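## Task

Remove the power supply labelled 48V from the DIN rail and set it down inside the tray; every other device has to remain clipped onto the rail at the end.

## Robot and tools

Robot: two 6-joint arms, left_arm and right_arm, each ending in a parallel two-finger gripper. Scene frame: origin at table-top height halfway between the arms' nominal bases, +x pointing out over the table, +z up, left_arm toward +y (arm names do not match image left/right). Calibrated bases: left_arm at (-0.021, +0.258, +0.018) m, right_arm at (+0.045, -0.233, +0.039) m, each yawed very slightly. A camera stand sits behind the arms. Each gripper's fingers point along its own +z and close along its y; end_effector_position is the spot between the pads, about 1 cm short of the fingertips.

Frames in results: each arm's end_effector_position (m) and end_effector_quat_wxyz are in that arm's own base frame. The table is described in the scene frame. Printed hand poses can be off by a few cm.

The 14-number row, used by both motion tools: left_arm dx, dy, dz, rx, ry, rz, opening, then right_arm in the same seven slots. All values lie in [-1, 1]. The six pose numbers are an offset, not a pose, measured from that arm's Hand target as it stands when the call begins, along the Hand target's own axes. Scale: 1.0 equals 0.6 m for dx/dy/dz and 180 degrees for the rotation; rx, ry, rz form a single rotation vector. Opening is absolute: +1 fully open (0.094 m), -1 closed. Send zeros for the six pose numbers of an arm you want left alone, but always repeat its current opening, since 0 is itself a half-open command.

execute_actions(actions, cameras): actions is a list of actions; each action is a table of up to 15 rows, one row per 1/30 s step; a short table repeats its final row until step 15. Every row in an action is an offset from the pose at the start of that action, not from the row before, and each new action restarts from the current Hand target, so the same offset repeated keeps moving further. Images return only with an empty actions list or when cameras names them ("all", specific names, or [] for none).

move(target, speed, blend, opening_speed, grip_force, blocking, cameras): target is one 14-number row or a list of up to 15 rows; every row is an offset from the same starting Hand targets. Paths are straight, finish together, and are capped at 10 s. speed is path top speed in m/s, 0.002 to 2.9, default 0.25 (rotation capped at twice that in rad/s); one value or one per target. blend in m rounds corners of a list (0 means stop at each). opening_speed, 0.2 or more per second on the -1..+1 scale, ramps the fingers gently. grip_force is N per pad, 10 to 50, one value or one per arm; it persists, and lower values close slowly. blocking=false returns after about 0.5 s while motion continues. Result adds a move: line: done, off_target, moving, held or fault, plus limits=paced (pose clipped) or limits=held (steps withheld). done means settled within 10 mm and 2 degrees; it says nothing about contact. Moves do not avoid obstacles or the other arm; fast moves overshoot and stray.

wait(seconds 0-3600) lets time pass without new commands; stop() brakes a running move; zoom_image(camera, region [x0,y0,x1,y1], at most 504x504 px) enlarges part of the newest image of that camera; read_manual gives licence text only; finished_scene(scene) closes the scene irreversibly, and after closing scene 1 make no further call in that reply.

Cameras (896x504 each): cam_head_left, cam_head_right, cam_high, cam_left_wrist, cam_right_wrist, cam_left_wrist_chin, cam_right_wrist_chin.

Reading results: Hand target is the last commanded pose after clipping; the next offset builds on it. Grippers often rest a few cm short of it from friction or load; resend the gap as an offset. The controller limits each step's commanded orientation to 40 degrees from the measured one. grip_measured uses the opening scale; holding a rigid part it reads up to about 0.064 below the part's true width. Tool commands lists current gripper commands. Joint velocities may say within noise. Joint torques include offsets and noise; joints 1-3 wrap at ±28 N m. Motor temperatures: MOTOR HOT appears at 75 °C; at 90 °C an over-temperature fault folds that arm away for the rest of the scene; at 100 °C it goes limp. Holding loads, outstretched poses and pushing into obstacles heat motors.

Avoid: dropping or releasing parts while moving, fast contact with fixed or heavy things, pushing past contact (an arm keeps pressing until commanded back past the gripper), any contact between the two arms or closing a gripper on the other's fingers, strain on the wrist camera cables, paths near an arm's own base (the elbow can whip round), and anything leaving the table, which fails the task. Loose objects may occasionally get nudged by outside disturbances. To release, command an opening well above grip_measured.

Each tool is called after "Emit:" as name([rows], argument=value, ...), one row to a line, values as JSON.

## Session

Emit:
execute_actions(actions=[])

Emit:
zoom_image(camera="cam_high", region=[340, 200, 560, 380])

Emit:
zoom_image(camera="cam_head_left", region=[340, 170, 500, 280])

Scene clock: 0.00 s.
left_arm: end_effector_position=(+0.3743, +0.0680, +0.0857) grip_measured=+1.000 end_effector_quat_wxyz=(+0.554, -0.108, +0.823, +0.062) | right_arm: end_effector_position=(+0.4007, -0.0393, +0.1054) grip_measured=+1.000 end_effector_quat_wxyz=(+0.587, +0.076, +0.803, -0.071)
Joint positions: left_arm=[0.126 1.48 0.321 0.768 -0.107 -0.064 0.094] | right_arm=[-0.016 1.547 0.383 0.852 0.189 0.035 0.094]
Joint velocities: within noise
Joint torques (N m): no reading
Motor temperatures (°C): left_arm=[32 32 40 37 29 30 30] | right_arm=[29 33 38 30 28 30 32]
Heat: left arm: 40 °C; right arm: 38 °C.
Hand target: left_arm +0.3800, +0.0689, +0.0995; +0.572, -0.109, +0.811, +0.062 | right_arm +0.4037, -0.0395, +0.1135; +0.596, +0.077, +0.796, -0.070
Tool commands: left_gripper/opening=+1.0 right_gripper/opening=+1.0

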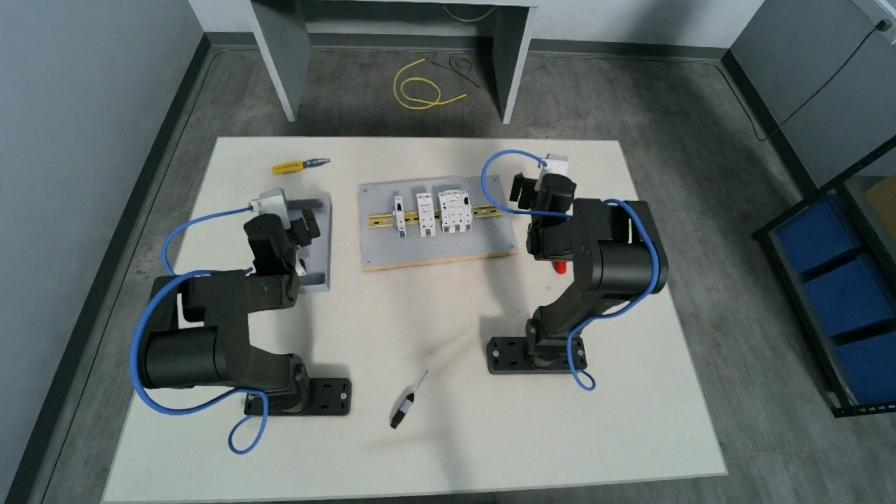

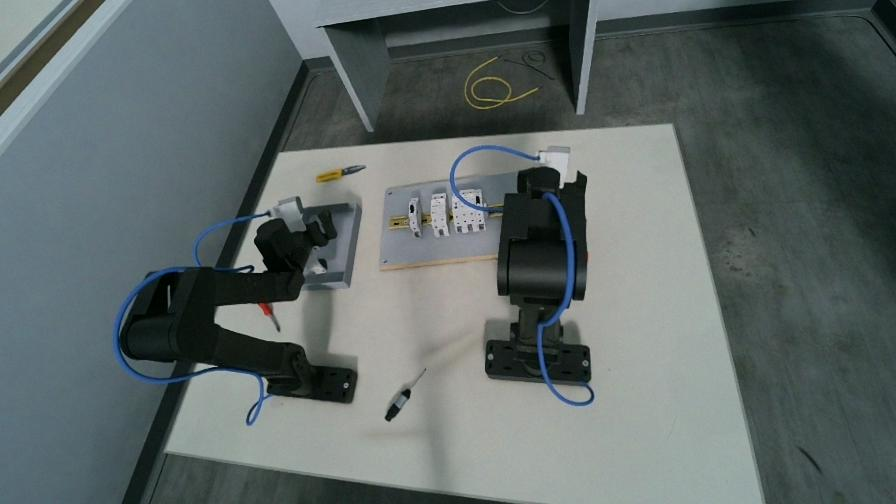

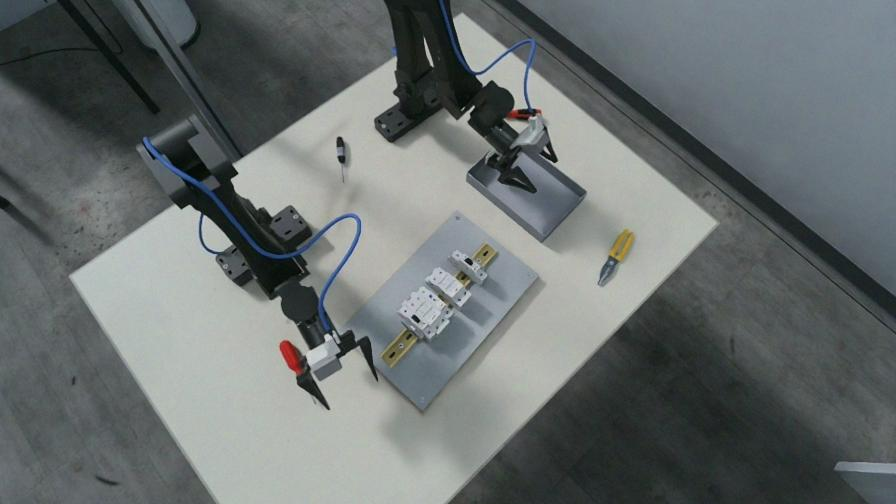

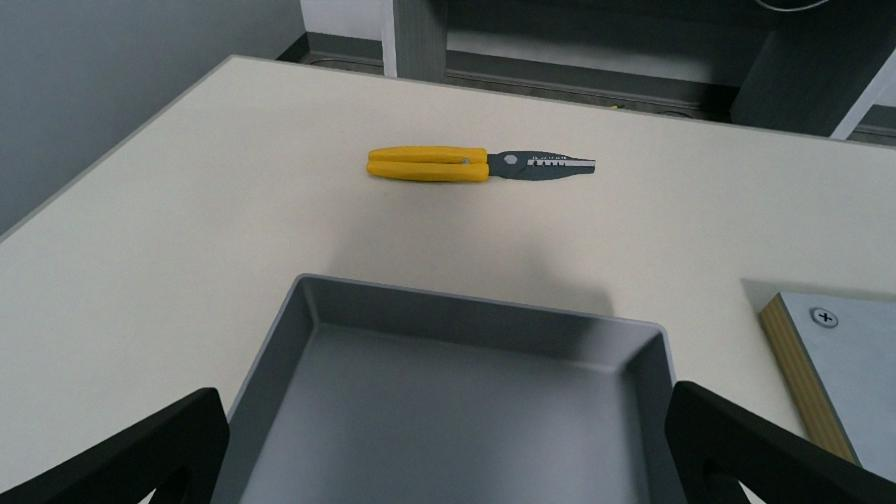

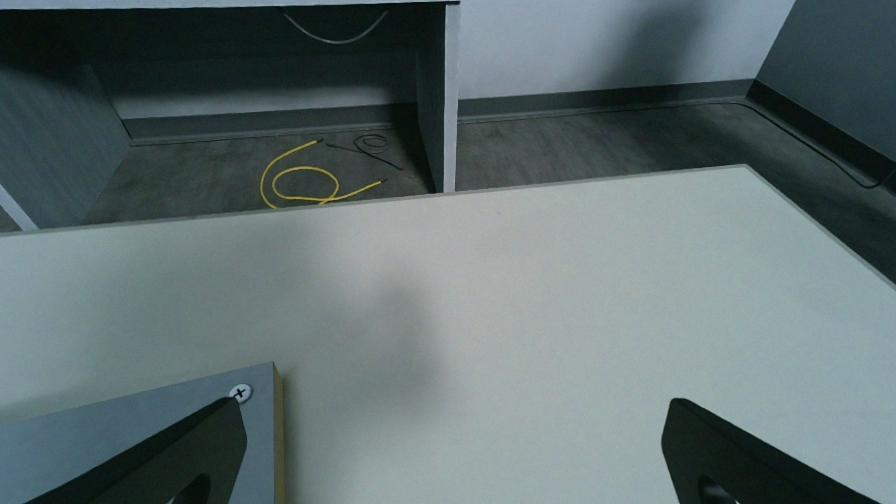

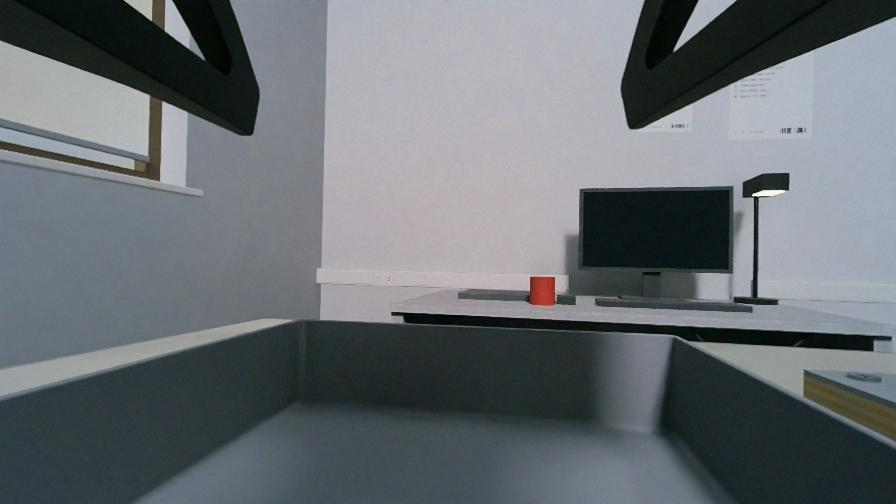

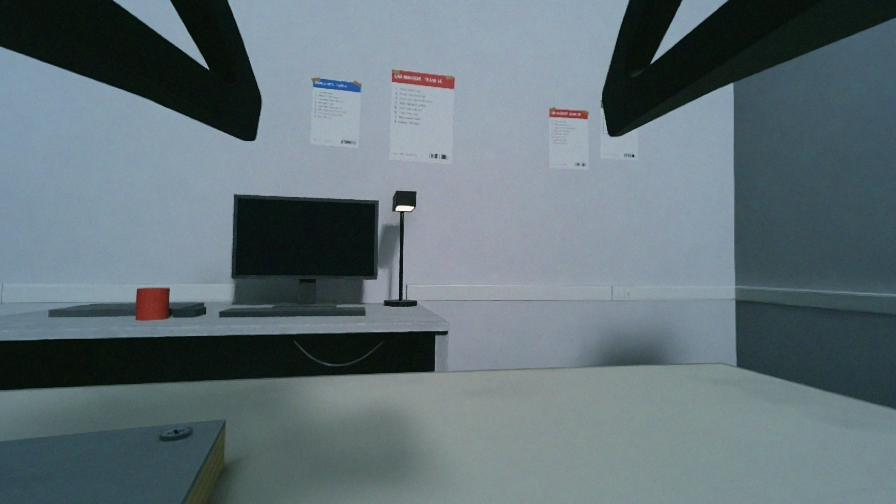

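Scaled by 2.291 from the camera's image (finer frame: 1280x720).

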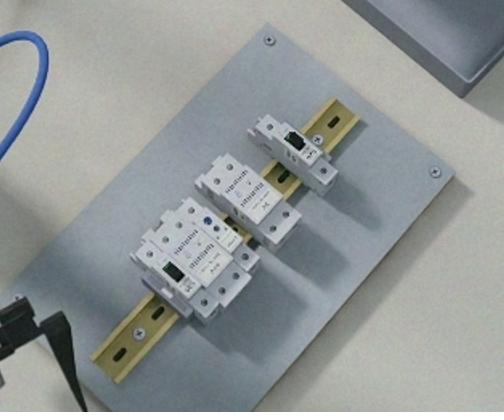

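Scaled by 3.150 from the camera's image (finer frame: 1280x720).

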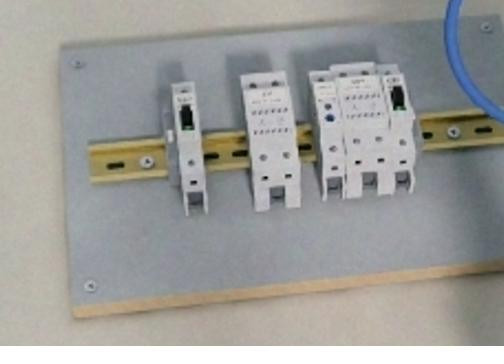

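Emit:
move(target=[0.0675,-0.483,-0.399,0.0356,0.2236,0.0401,1,0,0,0,0,0,0,1], cameras=["cam_left_wrist","cam_left_wrist_chin"])

Scene clock: 13.27 s.
left_arm: end_effector_position=(+0.2147, -0.2654, +0.1400) grip_measured=+1.000 end_effector_quat_wxyz=(+0.249, -0.034, +0.968, +0.020) | right_arm: end_effector_position=(+0.4007, -0.0393, +0.1054) grip_measured=+1.000 end_effector_quat_wxyz=(+0.587, +0.076, +0.803, -0.071)
Joint positions: left_arm=[-1.139 1.647 1.349 -1.102 -0.477 -1.166 0.094] | right_arm=[-0.016 1.547 0.383 0.852 0.189 0.035 0.094]
Joint torques (N m): left_arm=[0.16 -5.5 8.47 0.44 -0.32 -0.03] | right_arm=[-0.08 -4.67 6.54 1.75 0.01 0]
Heat: left arm: 42 °C; right arm: 38 °C.
Hand target: left_arm +0.2199, -0.2700, +0.1494; +0.259, -0.042, +0.965, +0.011 | right_arm +0.4037, -0.0395, +0.1135; +0.596, +0.077, +0.796, -0.070
Off the commanded pose: left_arm 0.012 m, 2 deg | right_arm 0.009 m, 1 deg.
move: off_target (left_arm)

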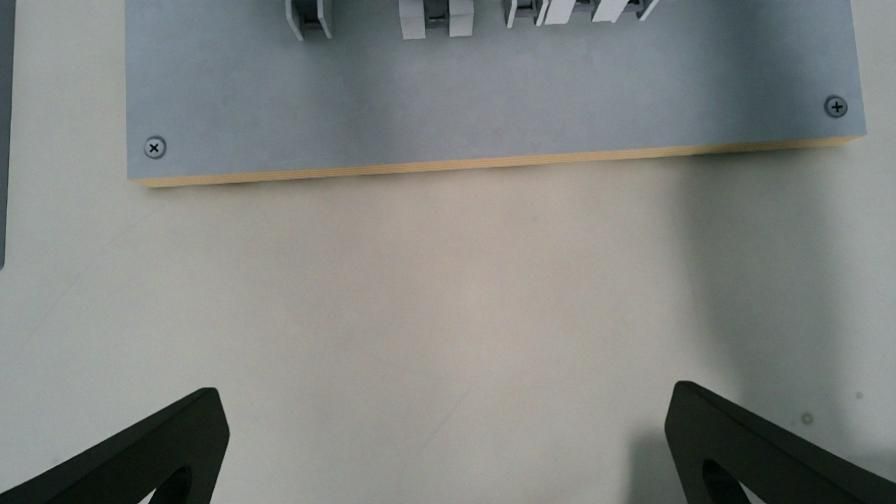

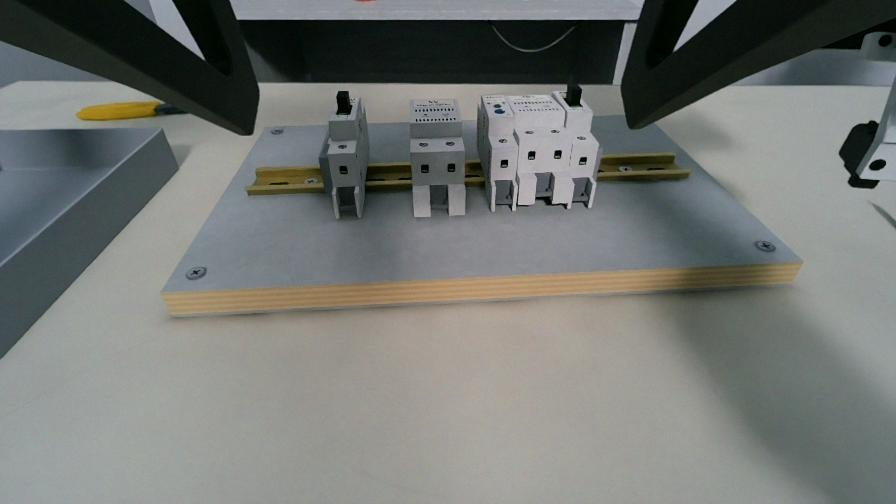

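Emit:
move(target=[-0.15,0.002,0.085,-0.0055,0.0833,-0.0128,1,0,0,0,0,0,0,1], cameras=["cam_left_wrist","cam_left_wrist_chin"])

Emit:
zoom_image(camera="cam_left_wrist", region=[250, 0, 700, 300])

Scene clock: 22.13 s.
left_arm: end_effector_position=(+0.3175, -0.2571, +0.1432) grip_measured=+1.000 end_effector_quat_wxyz=(+0.123, -0.064, +0.990, +0.015) | right_arm: end_effector_position=(+0.4007, -0.0393, +0.1054) grip_measured=+1.000 end_effector_quat_wxyz=(+0.587, +0.076, +0.803, -0.071)
Joint positions: left_arm=[-0.772 1.961 1.82 -1.285 -0.203 -0.886 0.094] | right_arm=[-0.016 1.547 0.383 0.852 0.189 0.035 0.094]
Joint torques (N m): left_arm=[0.28 -7.61 8.28 0.43 -0.1 0.05] | right_arm=[-0.05 -4.7 6.57 1.75 0 -0.01]
Heat: left arm: 43 °C; right arm: 38 °C.
Hand target: left_arm +0.3229, -0.2597, +0.1502; +0.130, -0.065, +0.989, +0.009 | right_arm +0.4037, -0.0395, +0.1135; +0.596, +0.077, +0.796, -0.070
Off the commanded pose: left_arm 0.009 m, 1 deg | right_arm 0.009 m, 1 deg.
move: done

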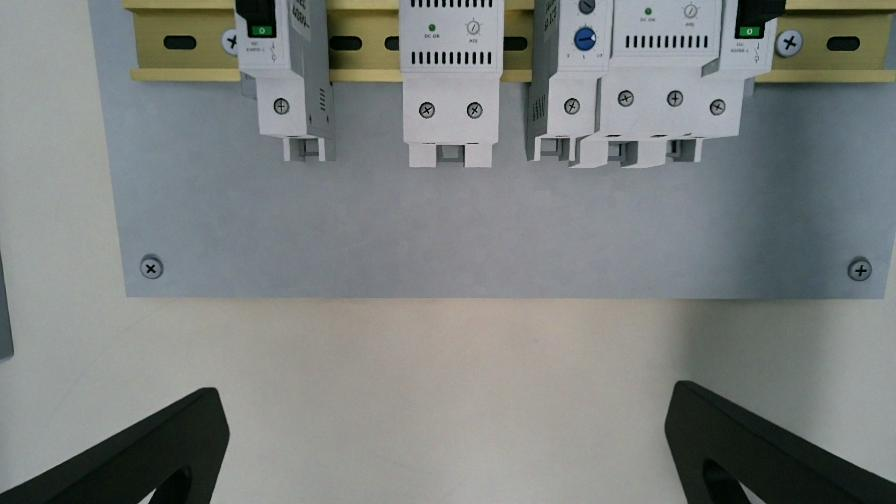

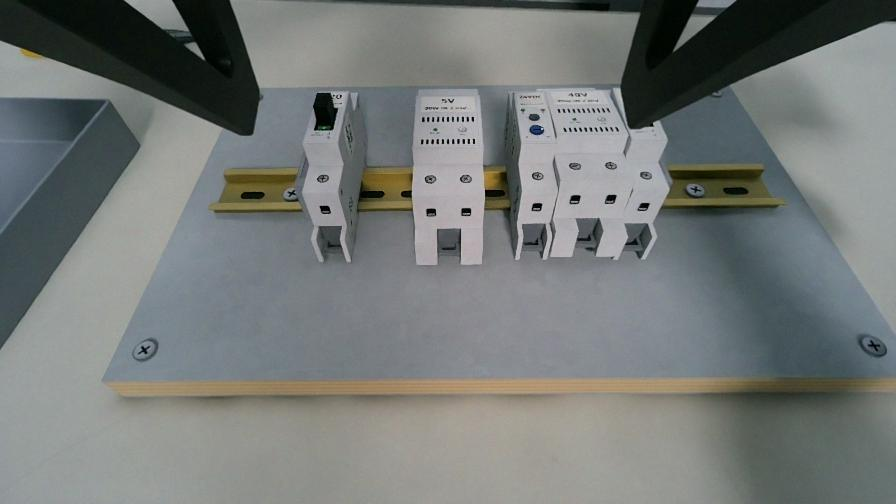

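Scaled by 1.120 from the camera's image (finer frame: 1280x720).

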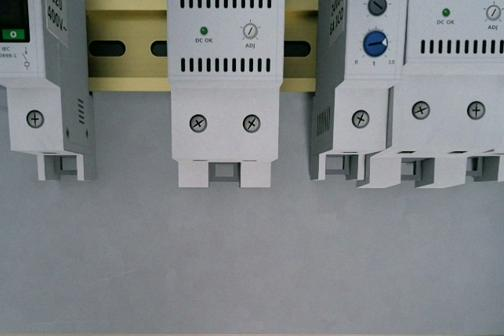

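Emit:
move(target=[-0.153,-0.1153,0.084,0.0656,0.0651,0.497,1,0,-0.25,0,0,0,0,1], cameras=["cam_left_wrist","cam_left_wrist_chin"])

Scene clock: 43.57 s.
left_arm: end_effector_position=(+0.4254, -0.3120, +0.1190) grip_measured=+1.000 end_effector_quat_wxyz=(+0.107, +0.655, +0.748, +0.011) | right_arm: end_effector_position=(+0.3657, -0.1811, +0.1069) grip_measured=+1.000 end_effector_quat_wxyz=(+0.586, +0.087, +0.802, -0.068)
Joint positions: left_arm=[-0.636 2.615 2.837 -1.577 -0.005 0.802 0.094] | right_arm=[-0.629 1.577 0.434 0.81 -0.385 -0.138 0.094]
Joint torques (N m): left_arm=[0.43 -10.82 7.69 0.69 0.06 0.07] | right_arm=[-0.83 -3.7 8.94 1.6 -0.39 -0.09]
Heat: left arm: 44 °C; right arm: 39 °C.
Hand target: left_arm +0.4327, -0.3151, +0.1252; +0.000, +0.660, +0.752, +0.000 | right_arm +0.3727, -0.1863, +0.1163; +0.596, +0.077, +0.796, -0.070
Off the commanded pose: left_arm 0.010 m, 12 deg | right_arm 0.013 m, 2 deg.
elbow stopped short (left arm): the move would have taken joint 3 (elbow) straighter than the controller allows.
move: off_target (left_arm, right_arm)

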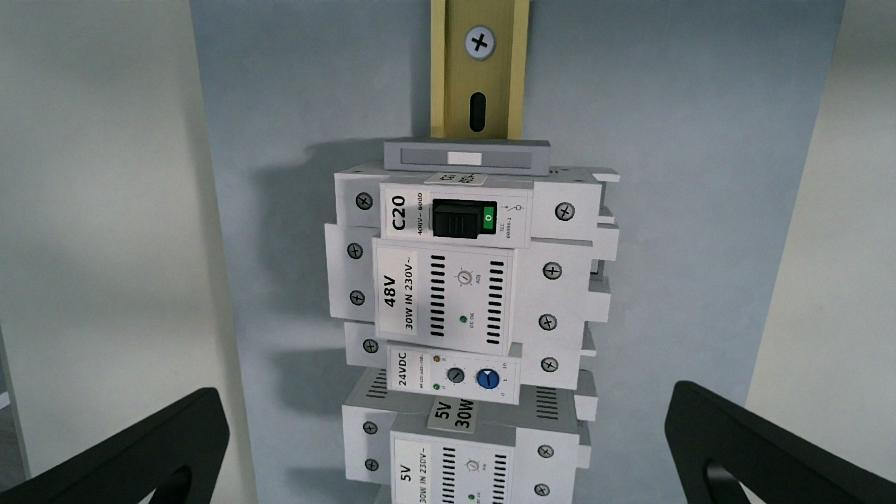

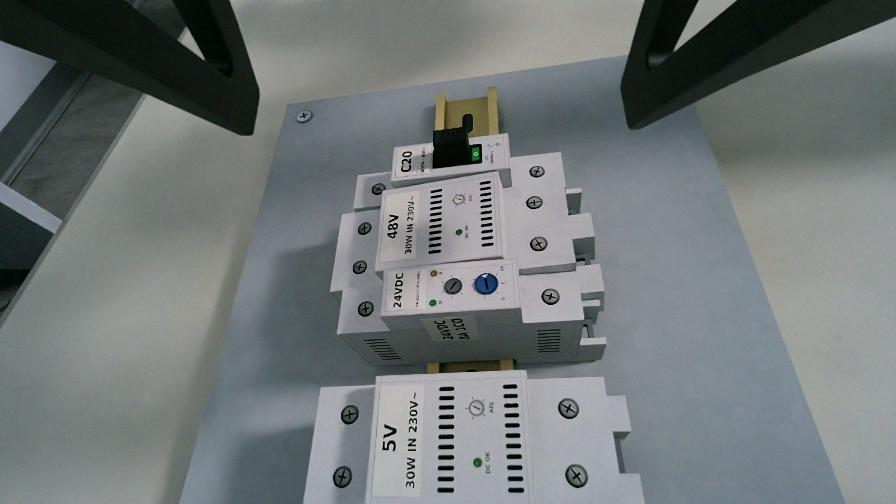

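Emit:
move(target=[0.935,-0.268,-0.1,0,0,-0.5,1,0,0,0,0,0,0,1], speed=0.3)

Emit:
move([
  [0,0,0,0,0,0,1,-0.128,-0.003,-0.037,-0.3868,0.2653,-0.5081,1],
  [0,0,0,0,0,0,1,-0.058,0.583,-0.155,-0.3868,0.2653,-0.5081,1],
], blend=0.03, cameras=["cam_right_wrist","cam_right_wrist_chin","cam_high"])

Scene clock: 63.47 s.
left_arm: end_effector_position=(+0.1996, +0.2158, +0.1786) grip_measured=+1.000 end_effector_quat_wxyz=(-0.005, -0.065, +0.998, -0.006) | right_arm: end_effector_position=(+0.3657, -0.1810, +0.1069) grip_measured=+1.000 end_effector_quat_wxyz=(+0.586, +0.087, +0.802, -0.068)
Joint positions: left_arm=[0.822 1.687 1.639 -1.539 0.002 0.692 0.094] | right_arm=[-0.629 1.577 0.434 0.81 -0.386 -0.138 0.094]
Joint torques (N m): left_arm=[0.69 -5.41 7.87 0.09 0.01 0.06] | right_arm=[-0.81 -3.73 8.96 1.61 -0.37 -0.11]
Heat: left arm: 43 °C; right arm: 39 °C.
Hand target: left_arm +0.2004, +0.2203, +0.1853; +0.000, -0.065, +0.998, +0.000 | right_arm +0.3727, -0.1862, +0.1164; +0.596, +0.077, +0.796, -0.070
Off the commanded pose: left_arm 0.008 m, 1 deg | right_arm 0.013 m, 2 deg.
move: done

Scene clock: 70.23 s.
left_arm: end_effector_position=(+0.1995, +0.2157, +0.1787) grip_measured=+1.000 end_effector_quat_wxyz=(-0.005, -0.065, +0.998, -0.006) | right_arm: end_effector_position=(+0.3640, +0.1707, +0.1651) grip_measured=+1.000 end_effector_quat_wxyz=(-0.017, +0.754, -0.657, +0.008)
Joint positions: left_arm=[0.822 1.687 1.64 -1.54 0.002 0.692 0.094] | right_arm=[0.436 2.085 2.114 -1.563 0.001 -1.273 0.094]
Joint torques (N m): left_arm=[0.68 -5.39 7.9 0.1 0.01 0.06] | right_arm=[0.25 -7.42 9.91 -0.15 -0.08 0.05]
Heat: left arm: 43 °C; right arm: 40 °C.
Hand target: left_arm +0.2004, +0.2203, +0.1853; +0.000, -0.065, +0.998, +0.000 | right_arm +0.3674, +0.1735, +0.1687; +0.000, +0.753, -0.658, +0.000
Off the commanded pose: left_arm 0.008 m, 1 deg | right_arm 0.006 m, 2 deg.
joint sent to its limit (right arm) — joint 4 (wrist pitch), lower limit. The joint targets are off in orientation, not in position.
move: done
Images, in order (width x height): cam_high 896x504, cam_right_wrist 896x504, cam_right_wrist_chin 896x504.

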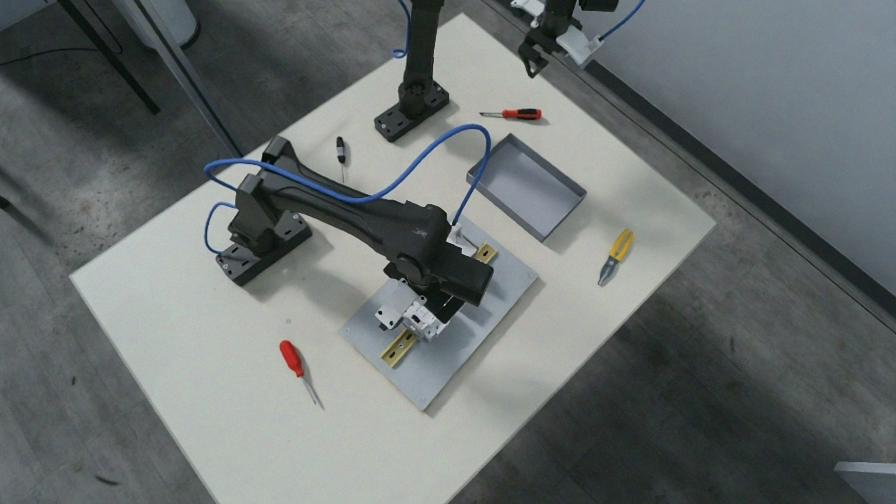

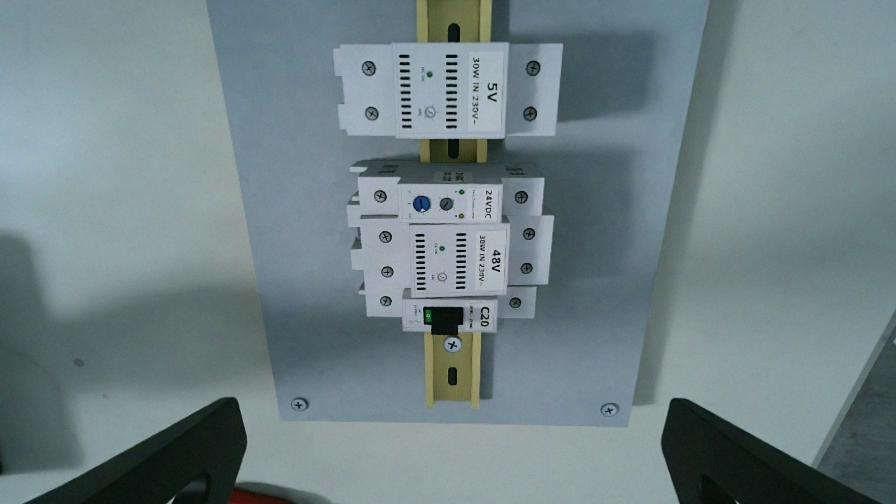

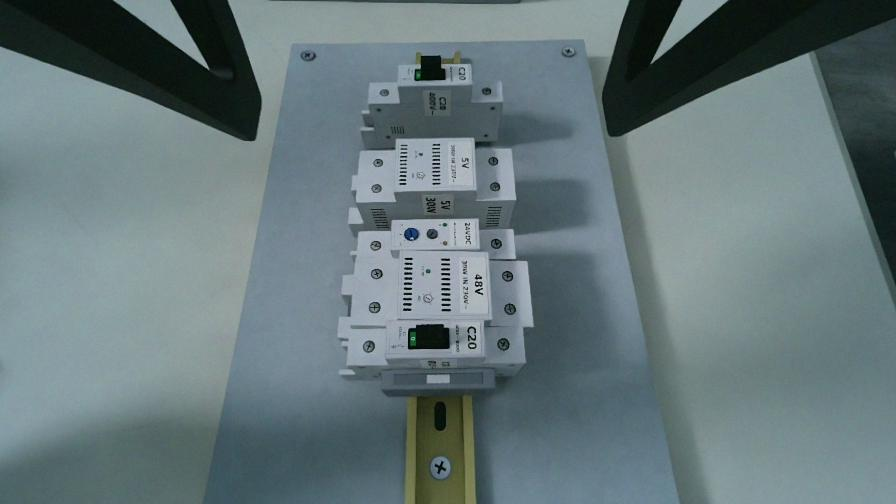

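Emit:
move(target=[0,0,0,0,0,0,1,0.024,0.0066,0.1645,0,0,0,1], speed=0.15, cameras=["cam_right_wrist","cam_right_wrist_chin"])

Scene clock: 79.57 s.
left_arm: end_effector_position=(+0.1995, +0.2157, +0.1787) grip_measured=+1.000 end_effector_quat_wxyz=(-0.005, -0.065, +0.998, -0.006) | right_arm: end_effector_position=(+0.3661, +0.1617, +0.0712) grip_measured=+1.000 end_effector_quat_wxyz=(+0.001, +0.753, -0.659, +0.000)
Joint positions: left_arm=[0.822 1.687 1.64 -1.54 0.002 0.692 0.094] | right_arm=[0.414 2.085 1.738 -1.225 0.001 -1.29 0.094]
Joint torques (N m): left_arm=[0.68 -5.39 7.9 0.1 0.01 0.06] | right_arm=[-0.61 -9.11 5.22 0.02 -0.08 -0.11]
Heat: left arm: 44 °C; right arm: 41 °C.
Hand target: left_arm +0.2004, +0.2203, +0.1853; +0.000, -0.065, +0.998, +0.000 | right_arm +0.3653, +0.1587, +0.0700; +0.000, +0.753, -0.658, +0.000
Off the commanded pose: left_arm 0.008 m, 1 deg | right_arm 0.003 m, 0 deg.
move: done

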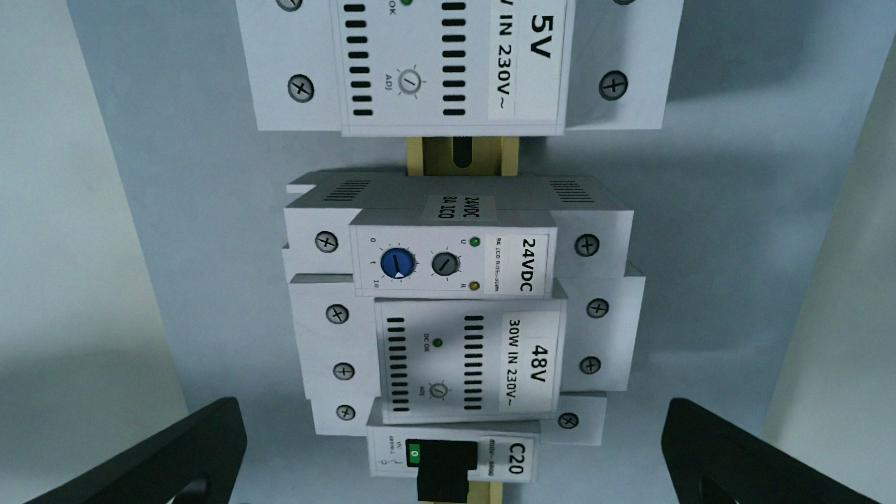

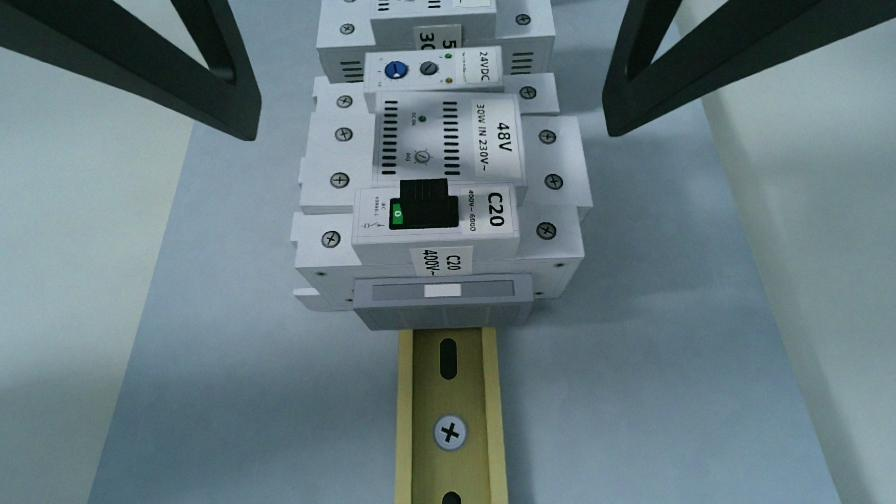

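Emit:
move(target=[0,0,0,0,0,0,1,-0.008,-0.006,0.028,0,0,0,1], speed=0.06, cameras=["cam_right_wrist","cam_right_wrist_chin"])

Scene clock: 85.70 s.
left_arm: end_effector_position=(+0.1995, +0.2157, +0.1787) grip_measured=+1.000 end_effector_quat_wxyz=(-0.005, -0.065, +0.998, -0.006) | right_arm: end_effector_position=(+0.3715, +0.1641, +0.0631) grip_measured=+1.000 end_effector_quat_wxyz=(-0.009, +0.753, -0.658, +0.005)
Joint positions: left_arm=[0.822 1.687 1.64 -1.54 0.002 0.692 0.094] | right_arm=[0.414 2.09 1.714 -1.173 0.001 -1.29 0.094]
Joint torques (N m): left_arm=[0.68 -5.39 7.9 0.1 0.01 0.07] | right_arm=[0.23 -7.62 5.23 0.05 -0.08 0.01]
Heat: left arm: 44 °C; right arm: 40 °C.
Hand target: left_arm +0.2004, +0.2203, +0.1853; +0.000, -0.065, +0.998, +0.000 | right_arm +0.3682, +0.1639, +0.0532; +0.000, +0.753, -0.658, +0.000
Off the commanded pose: left_arm 0.008 m, 1 deg | right_arm 0.010 m, 1 deg.
move: done

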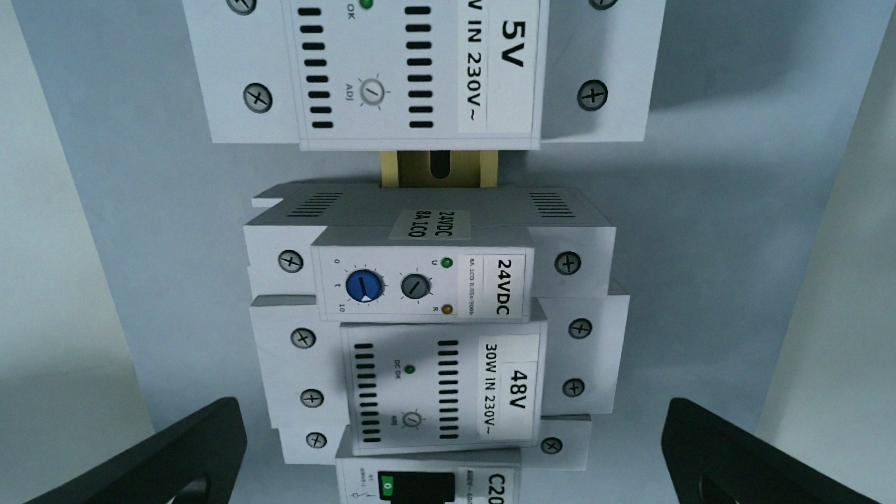

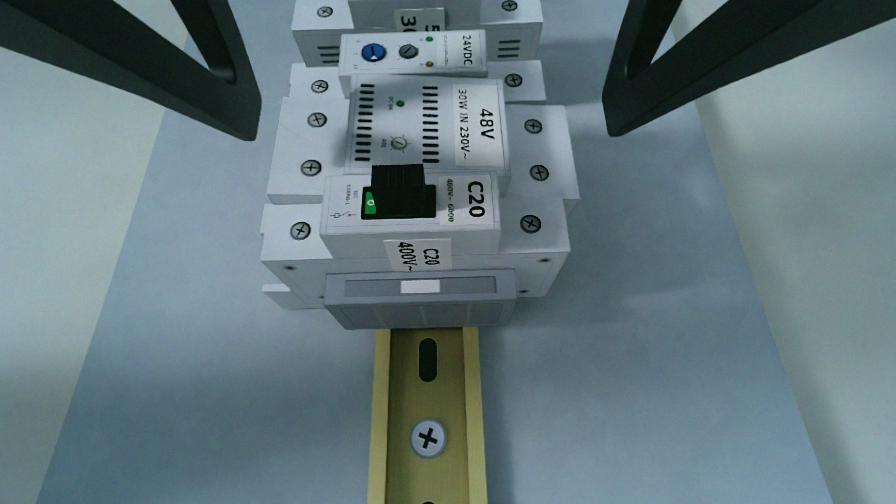

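Emit:
move([
  [0,0,0,0,0,0,1,-0.006,0.004,0.015,0,0,0,1],
  [0,0,0,0,0,0,1,-0.006,0.004,0.015,0,0,0,-0.35],
], speed=0.06, opening_speed=0.6, cameras=["cam_right_wrist","cam_right_wrist_chin"])

Scene clock: 94.00 s.
left_arm: end_effector_position=(+0.1995, +0.2157, +0.1787) grip_measured=+1.000 end_effector_quat_wxyz=(-0.005, -0.065, +0.998, -0.006) | right_arm: end_effector_position=(+0.3699, +0.1656, +0.0547) grip_measured=-0.062 end_effector_quat_wxyz=(-0.010, +0.752, -0.659, +0.005)
Joint positions: left_arm=[0.822 1.687 1.64 -1.54 0.002 0.692 0.094] | right_arm=[0.419 2.09 1.68 -1.138 0.001 -1.284 0.044]
Joint torques (N m): left_arm=[0.68 -5.39 7.9 0.1 0.01 0.06] | right_arm=[0.66 -7.42 5.22 0.05 -0.09 0.06]
Heat: left arm: 44 °C; right arm: 39 °C.
Hand target: left_arm +0.2004, +0.2203, +0.1853; +0.000, -0.065, +0.998, +0.000 | right_arm +0.3653, +0.1671, +0.0441; +0.000, +0.753, -0.658, +0.000
Off the commanded pose: left_arm 0.008 m, 1 deg | right_arm 0.012 m, 1 deg.
move: off_target (right_arm); target 2's new opening was sent with right_arm's hand 0.012 m and 1 deg from that target

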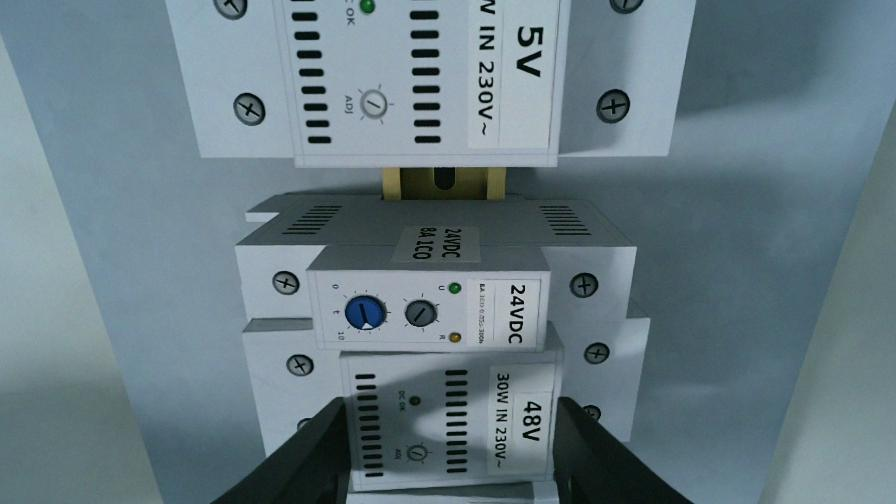

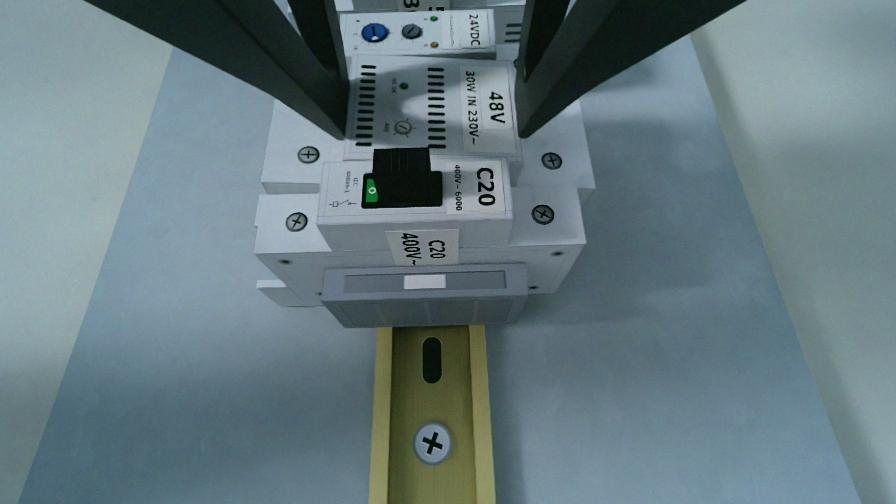

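Emit:
move([
  [0,0,0,0,0,0,1,0,0,-0.004,0,0,0,-1],
  [0,0,0,0,0,0,1,0,-0.05,0.0,0,0,0,-1],
], speed=0.06, opening_speed=0.6)

Emit:
move(target=[0,0,0,0,0,0,1,0,0.018,-0.026,0.075,0,0,-1], speed=0.05, cameras=["cam_right_wrist","cam_right_wrist_chin"])

Scene clock: 99.47 s.
left_arm: end_effector_position=(+0.1995, +0.2157, +0.1787) grip_measured=+1.000 end_effector_quat_wxyz=(-0.005, -0.065, +0.998, -0.006) | right_arm: end_effector_position=(+0.3753, +0.1662, +0.0547) grip_measured=-0.062 end_effector_quat_wxyz=(+0.021, +0.752, -0.658, -0.009)
Joint positions: left_arm=[0.822 1.687 1.64 -1.54 0.002 0.692 0.094] | right_arm=[0.415 2.182 1.824 -1.257 0.001 -1.289 0.044]
Joint torques (N m): left_arm=[0.69 -5.39 7.9 0.1 0.01 0.06] | right_arm=[-0.79 -6.42 8.76 0.48 -0.08 -0.11]
Heat: left arm: 44 °C; right arm: 39 °C.
Hand target: left_arm +0.2004, +0.2203, +0.1853; +0.000, -0.065, +0.998, +0.000 | right_arm +0.3951, +0.1711, +0.0442; +0.000, +0.753, -0.658, +0.000
Off the commanded pose: left_arm 0.008 m, 1 deg | right_arm 0.023 m, 3 deg.
move: off_target (right_arm)

Scene clock: 102.40 s.
left_arm: end_effector_position=(+0.1995, +0.2157, +0.1787) grip_measured=+1.000 end_effector_quat_wxyz=(-0.005, -0.065, +0.998, -0.006) | right_arm: end_effector_position=(+0.3814, +0.1681, +0.0614) grip_measured=-0.986 end_effector_quat_wxyz=(-0.077, +0.750, -0.654, +0.066)
Joint positions: left_arm=[0.822 1.687 1.64 -1.54 0.002 0.692 0.094] | right_arm=[0.438 1.968 1.508 -0.915 0.058 -1.275 0.001]
Joint torques (N m): left_arm=[0.68 -5.39 7.9 0.1 0.01 0.06] | right_arm=[0.54 -8.68 4.56 0.79 0.11 0.06]
Heat: left arm: 44 °C; right arm: 39 °C.
Hand target: left_arm +0.2004, +0.2203, +0.1853; +0.000, -0.065, +0.998, +0.000 | right_arm +0.3844, +0.1697, +0.0599; -0.088, +0.748, -0.654, +0.077
Off the commanded pose: left_arm 0.008 m, 1 deg | right_arm 0.004 m, 2 deg.
move: done

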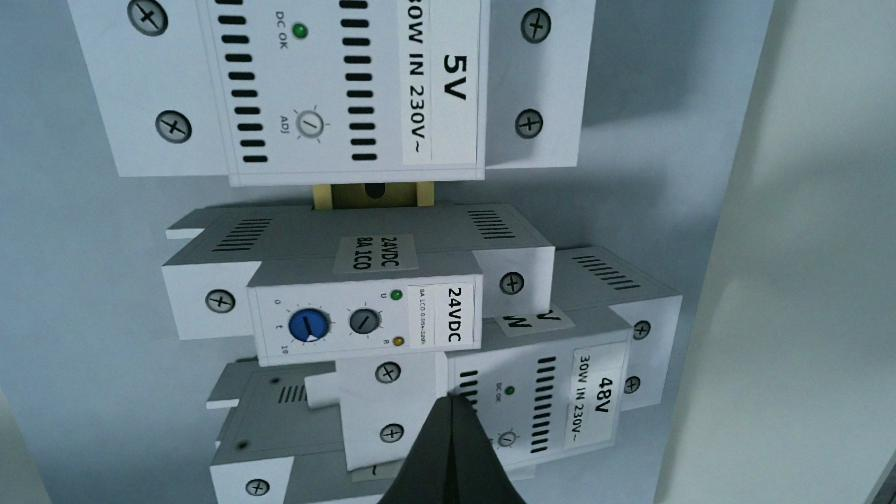

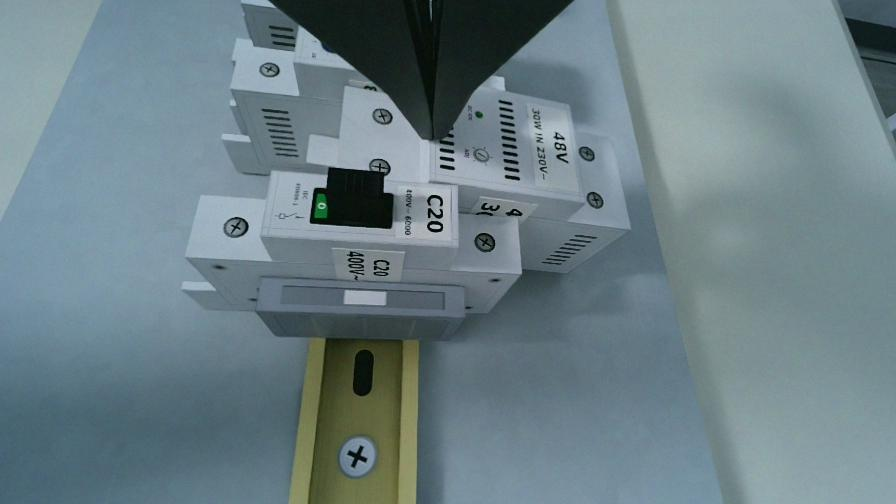

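Emit:
move([
  [0,0,0,0,0,0,1,0,0,-0.06,0,0,0,-1],
  [0,0,0,0,0,0,1,0,0,-0.14,-0.075,0,0,-1],
], speed=0.15, blend=0.02)

Emit:
move(target=[0,0,0,0,0,0,1,0,-0.065,0,0,0,0.5,0.3], cameras=["cam_right_wrist","cam_right_wrist_chin","cam_high"])

Scene clock: 111.23 s.
left_arm: end_effector_position=(+0.1995, +0.2157, +0.1787) grip_measured=+1.000 end_effector_quat_wxyz=(-0.005, -0.065, +0.998, -0.006) | right_arm: end_effector_position=(+0.3613, +0.1657, +0.1383) grip_measured=-0.987 end_effector_quat_wxyz=(+0.005, +0.753, -0.658, +0.007)
Joint positions: left_arm=[0.822 1.687 1.64 -1.54 0.002 0.692 0.094] | right_arm=[0.435 2.084 2.004 -1.494 0.016 -1.271 0.001]
Joint torques (N m): left_arm=[0.69 -5.39 7.9 0.1 0.01 0.07] | right_arm=[-0.72 -7.41 10.04 -0.26 -0.26 -0.07]
Heat: left arm: 44 °C; right arm: 39 °C.
Hand target: left_arm +0.2004, +0.2203, +0.1853; +0.000, -0.065, +0.998, +0.000 | right_arm +0.3650, +0.1671, +0.1416; +0.000, +0.753, -0.658, +0.000
Off the commanded pose: left_arm 0.008 m, 1 deg | right_arm 0.005 m, 1 deg.
move: done; blend cut to 0.0179 m at target 1

Scene clock: 115.33 s.
left_arm: end_effector_position=(+0.1995, +0.2157, +0.1787) grip_measured=+1.000 end_effector_quat_wxyz=(-0.005, -0.065, +0.998, -0.006) | right_arm: end_effector_position=(+0.3996, +0.1722, +0.1392) grip_measured=+0.298 end_effector_quat_wxyz=(+0.015, -0.075, +0.997, -0.001)
Joint positions: left_arm=[0.822 1.687 1.64 -1.54 0.002 0.692 0.094] | right_arm=[0.409 2.244 2.262 -1.562 0.011 0.259 0.061]
Joint torques (N m): left_arm=[0.69 -5.39 7.9 0.1 0.01 0.06] | right_arm=[-0.72 -8.28 9.96 -0.19 -0.19 0.08]
Heat: left arm: 44 °C; right arm: 40 °C.
Hand target: left_arm +0.2004, +0.2203, +0.1853; +0.000, -0.065, +0.998, +0.000 | right_arm +0.4037, +0.1723, +0.1415; +0.000, -0.067, +0.998, +0.000
Off the commanded pose: left_arm 0.008 m, 1 deg | right_arm 0.005 m, 2 deg.
joint sent to its limit (right arm) — joint 4 (wrist pitch), lower limit. The joint targets still meet the commanded pose.
move: done
Images, in order (width x height): cam_high 896x504, cam_right_wrist 896x504, cam_right_wrist_chin 896x504.

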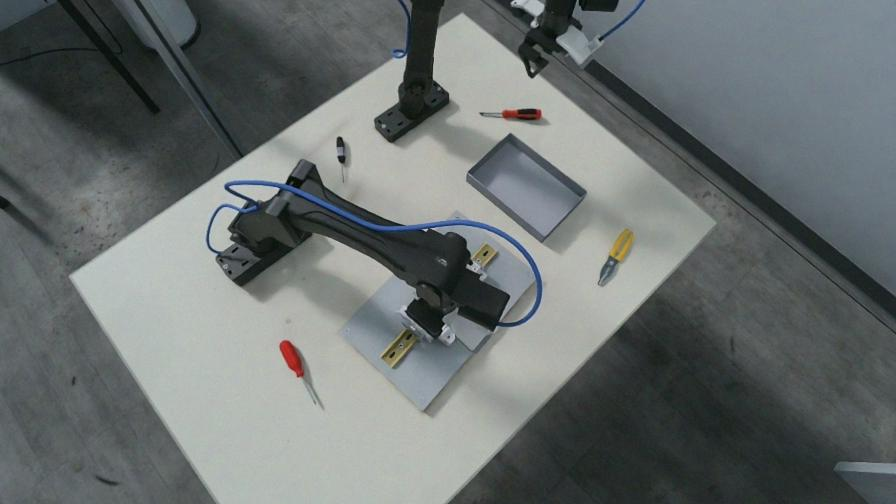

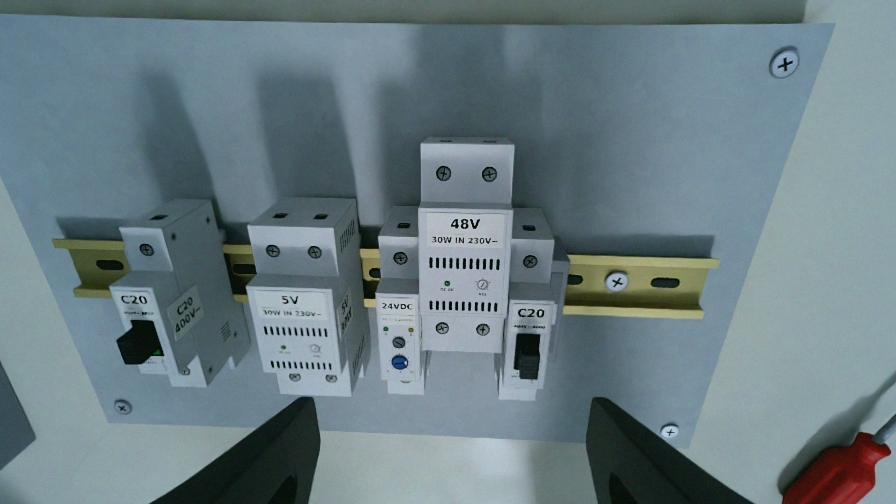

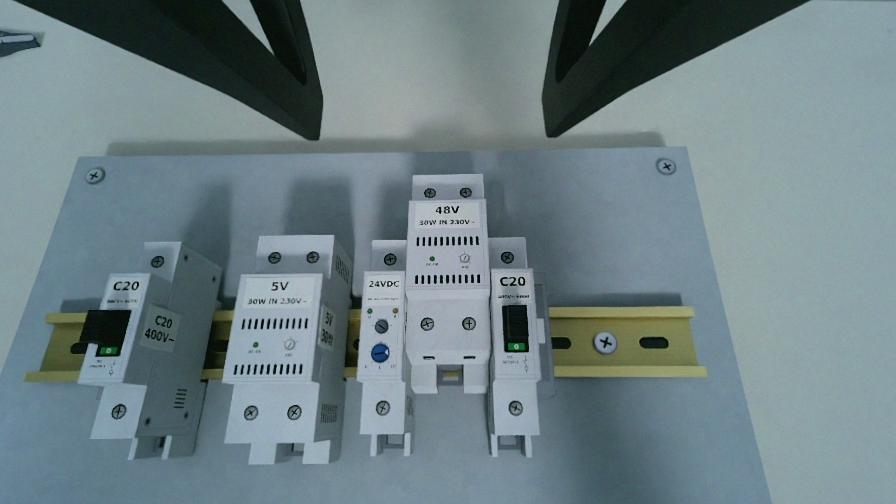

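Emit:
move(target=[0,0,0,0,0,0,1,-0.042,-0.013,0.135,0,0,0,0.3], speed=0.12, cameras=["cam_right_wrist","cam_right_wrist_chin"])

Scene clock: 127.07 s.
left_arm: end_effector_position=(+0.1995, +0.2157, +0.1787) grip_measured=+1.000 end_effector_quat_wxyz=(-0.005, -0.065, +0.998, -0.006) | right_arm: end_effector_position=(+0.4289, +0.1687, +0.0695) grip_measured=+0.298 end_effector_quat_wxyz=(+0.007, -0.067, +0.998, -0.003)
Joint positions: left_arm=[0.822 1.687 1.64 -1.54 0.002 0.692 0.094] | right_arm=[0.377 2.354 2.17 -1.375 0.011 0.242 0.061]
Joint torques (N m): left_arm=[0.68 -5.39 7.91 0.1 0.01 0.06] | right_arm=[-0.57 -8.98 6.13 0.03 -0.19 -0.08]
Heat: left arm: 44 °C; right arm: 39 °C.
Hand target: left_arm +0.2004, +0.2203, +0.1853; +0.000, -0.065, +0.998, +0.000 | right_arm +0.4295, +0.1680, +0.0604; +0.000, -0.067, +0.998, +0.000
Off the commanded pose: left_arm 0.008 m, 1 deg | right_arm 0.009 m, 1 deg.
move: done

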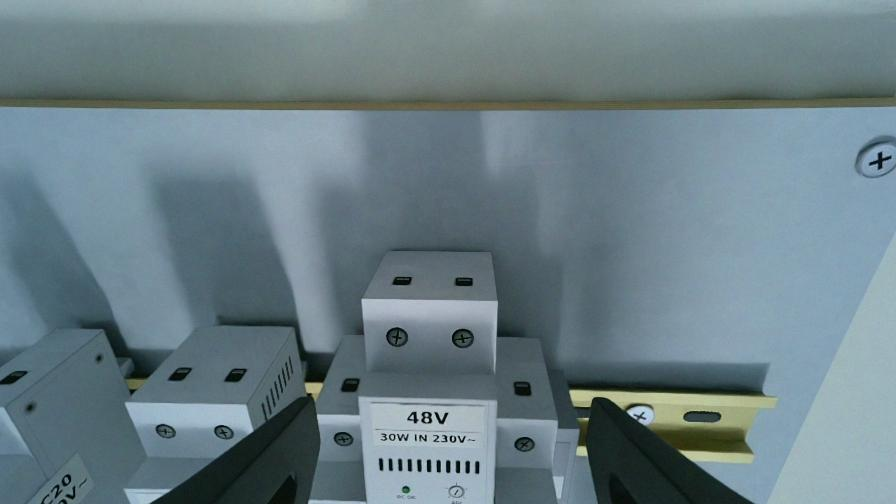

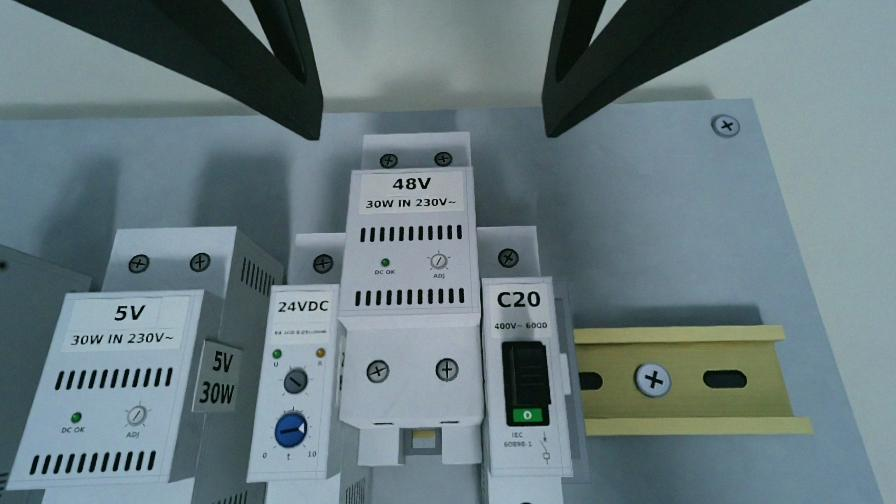

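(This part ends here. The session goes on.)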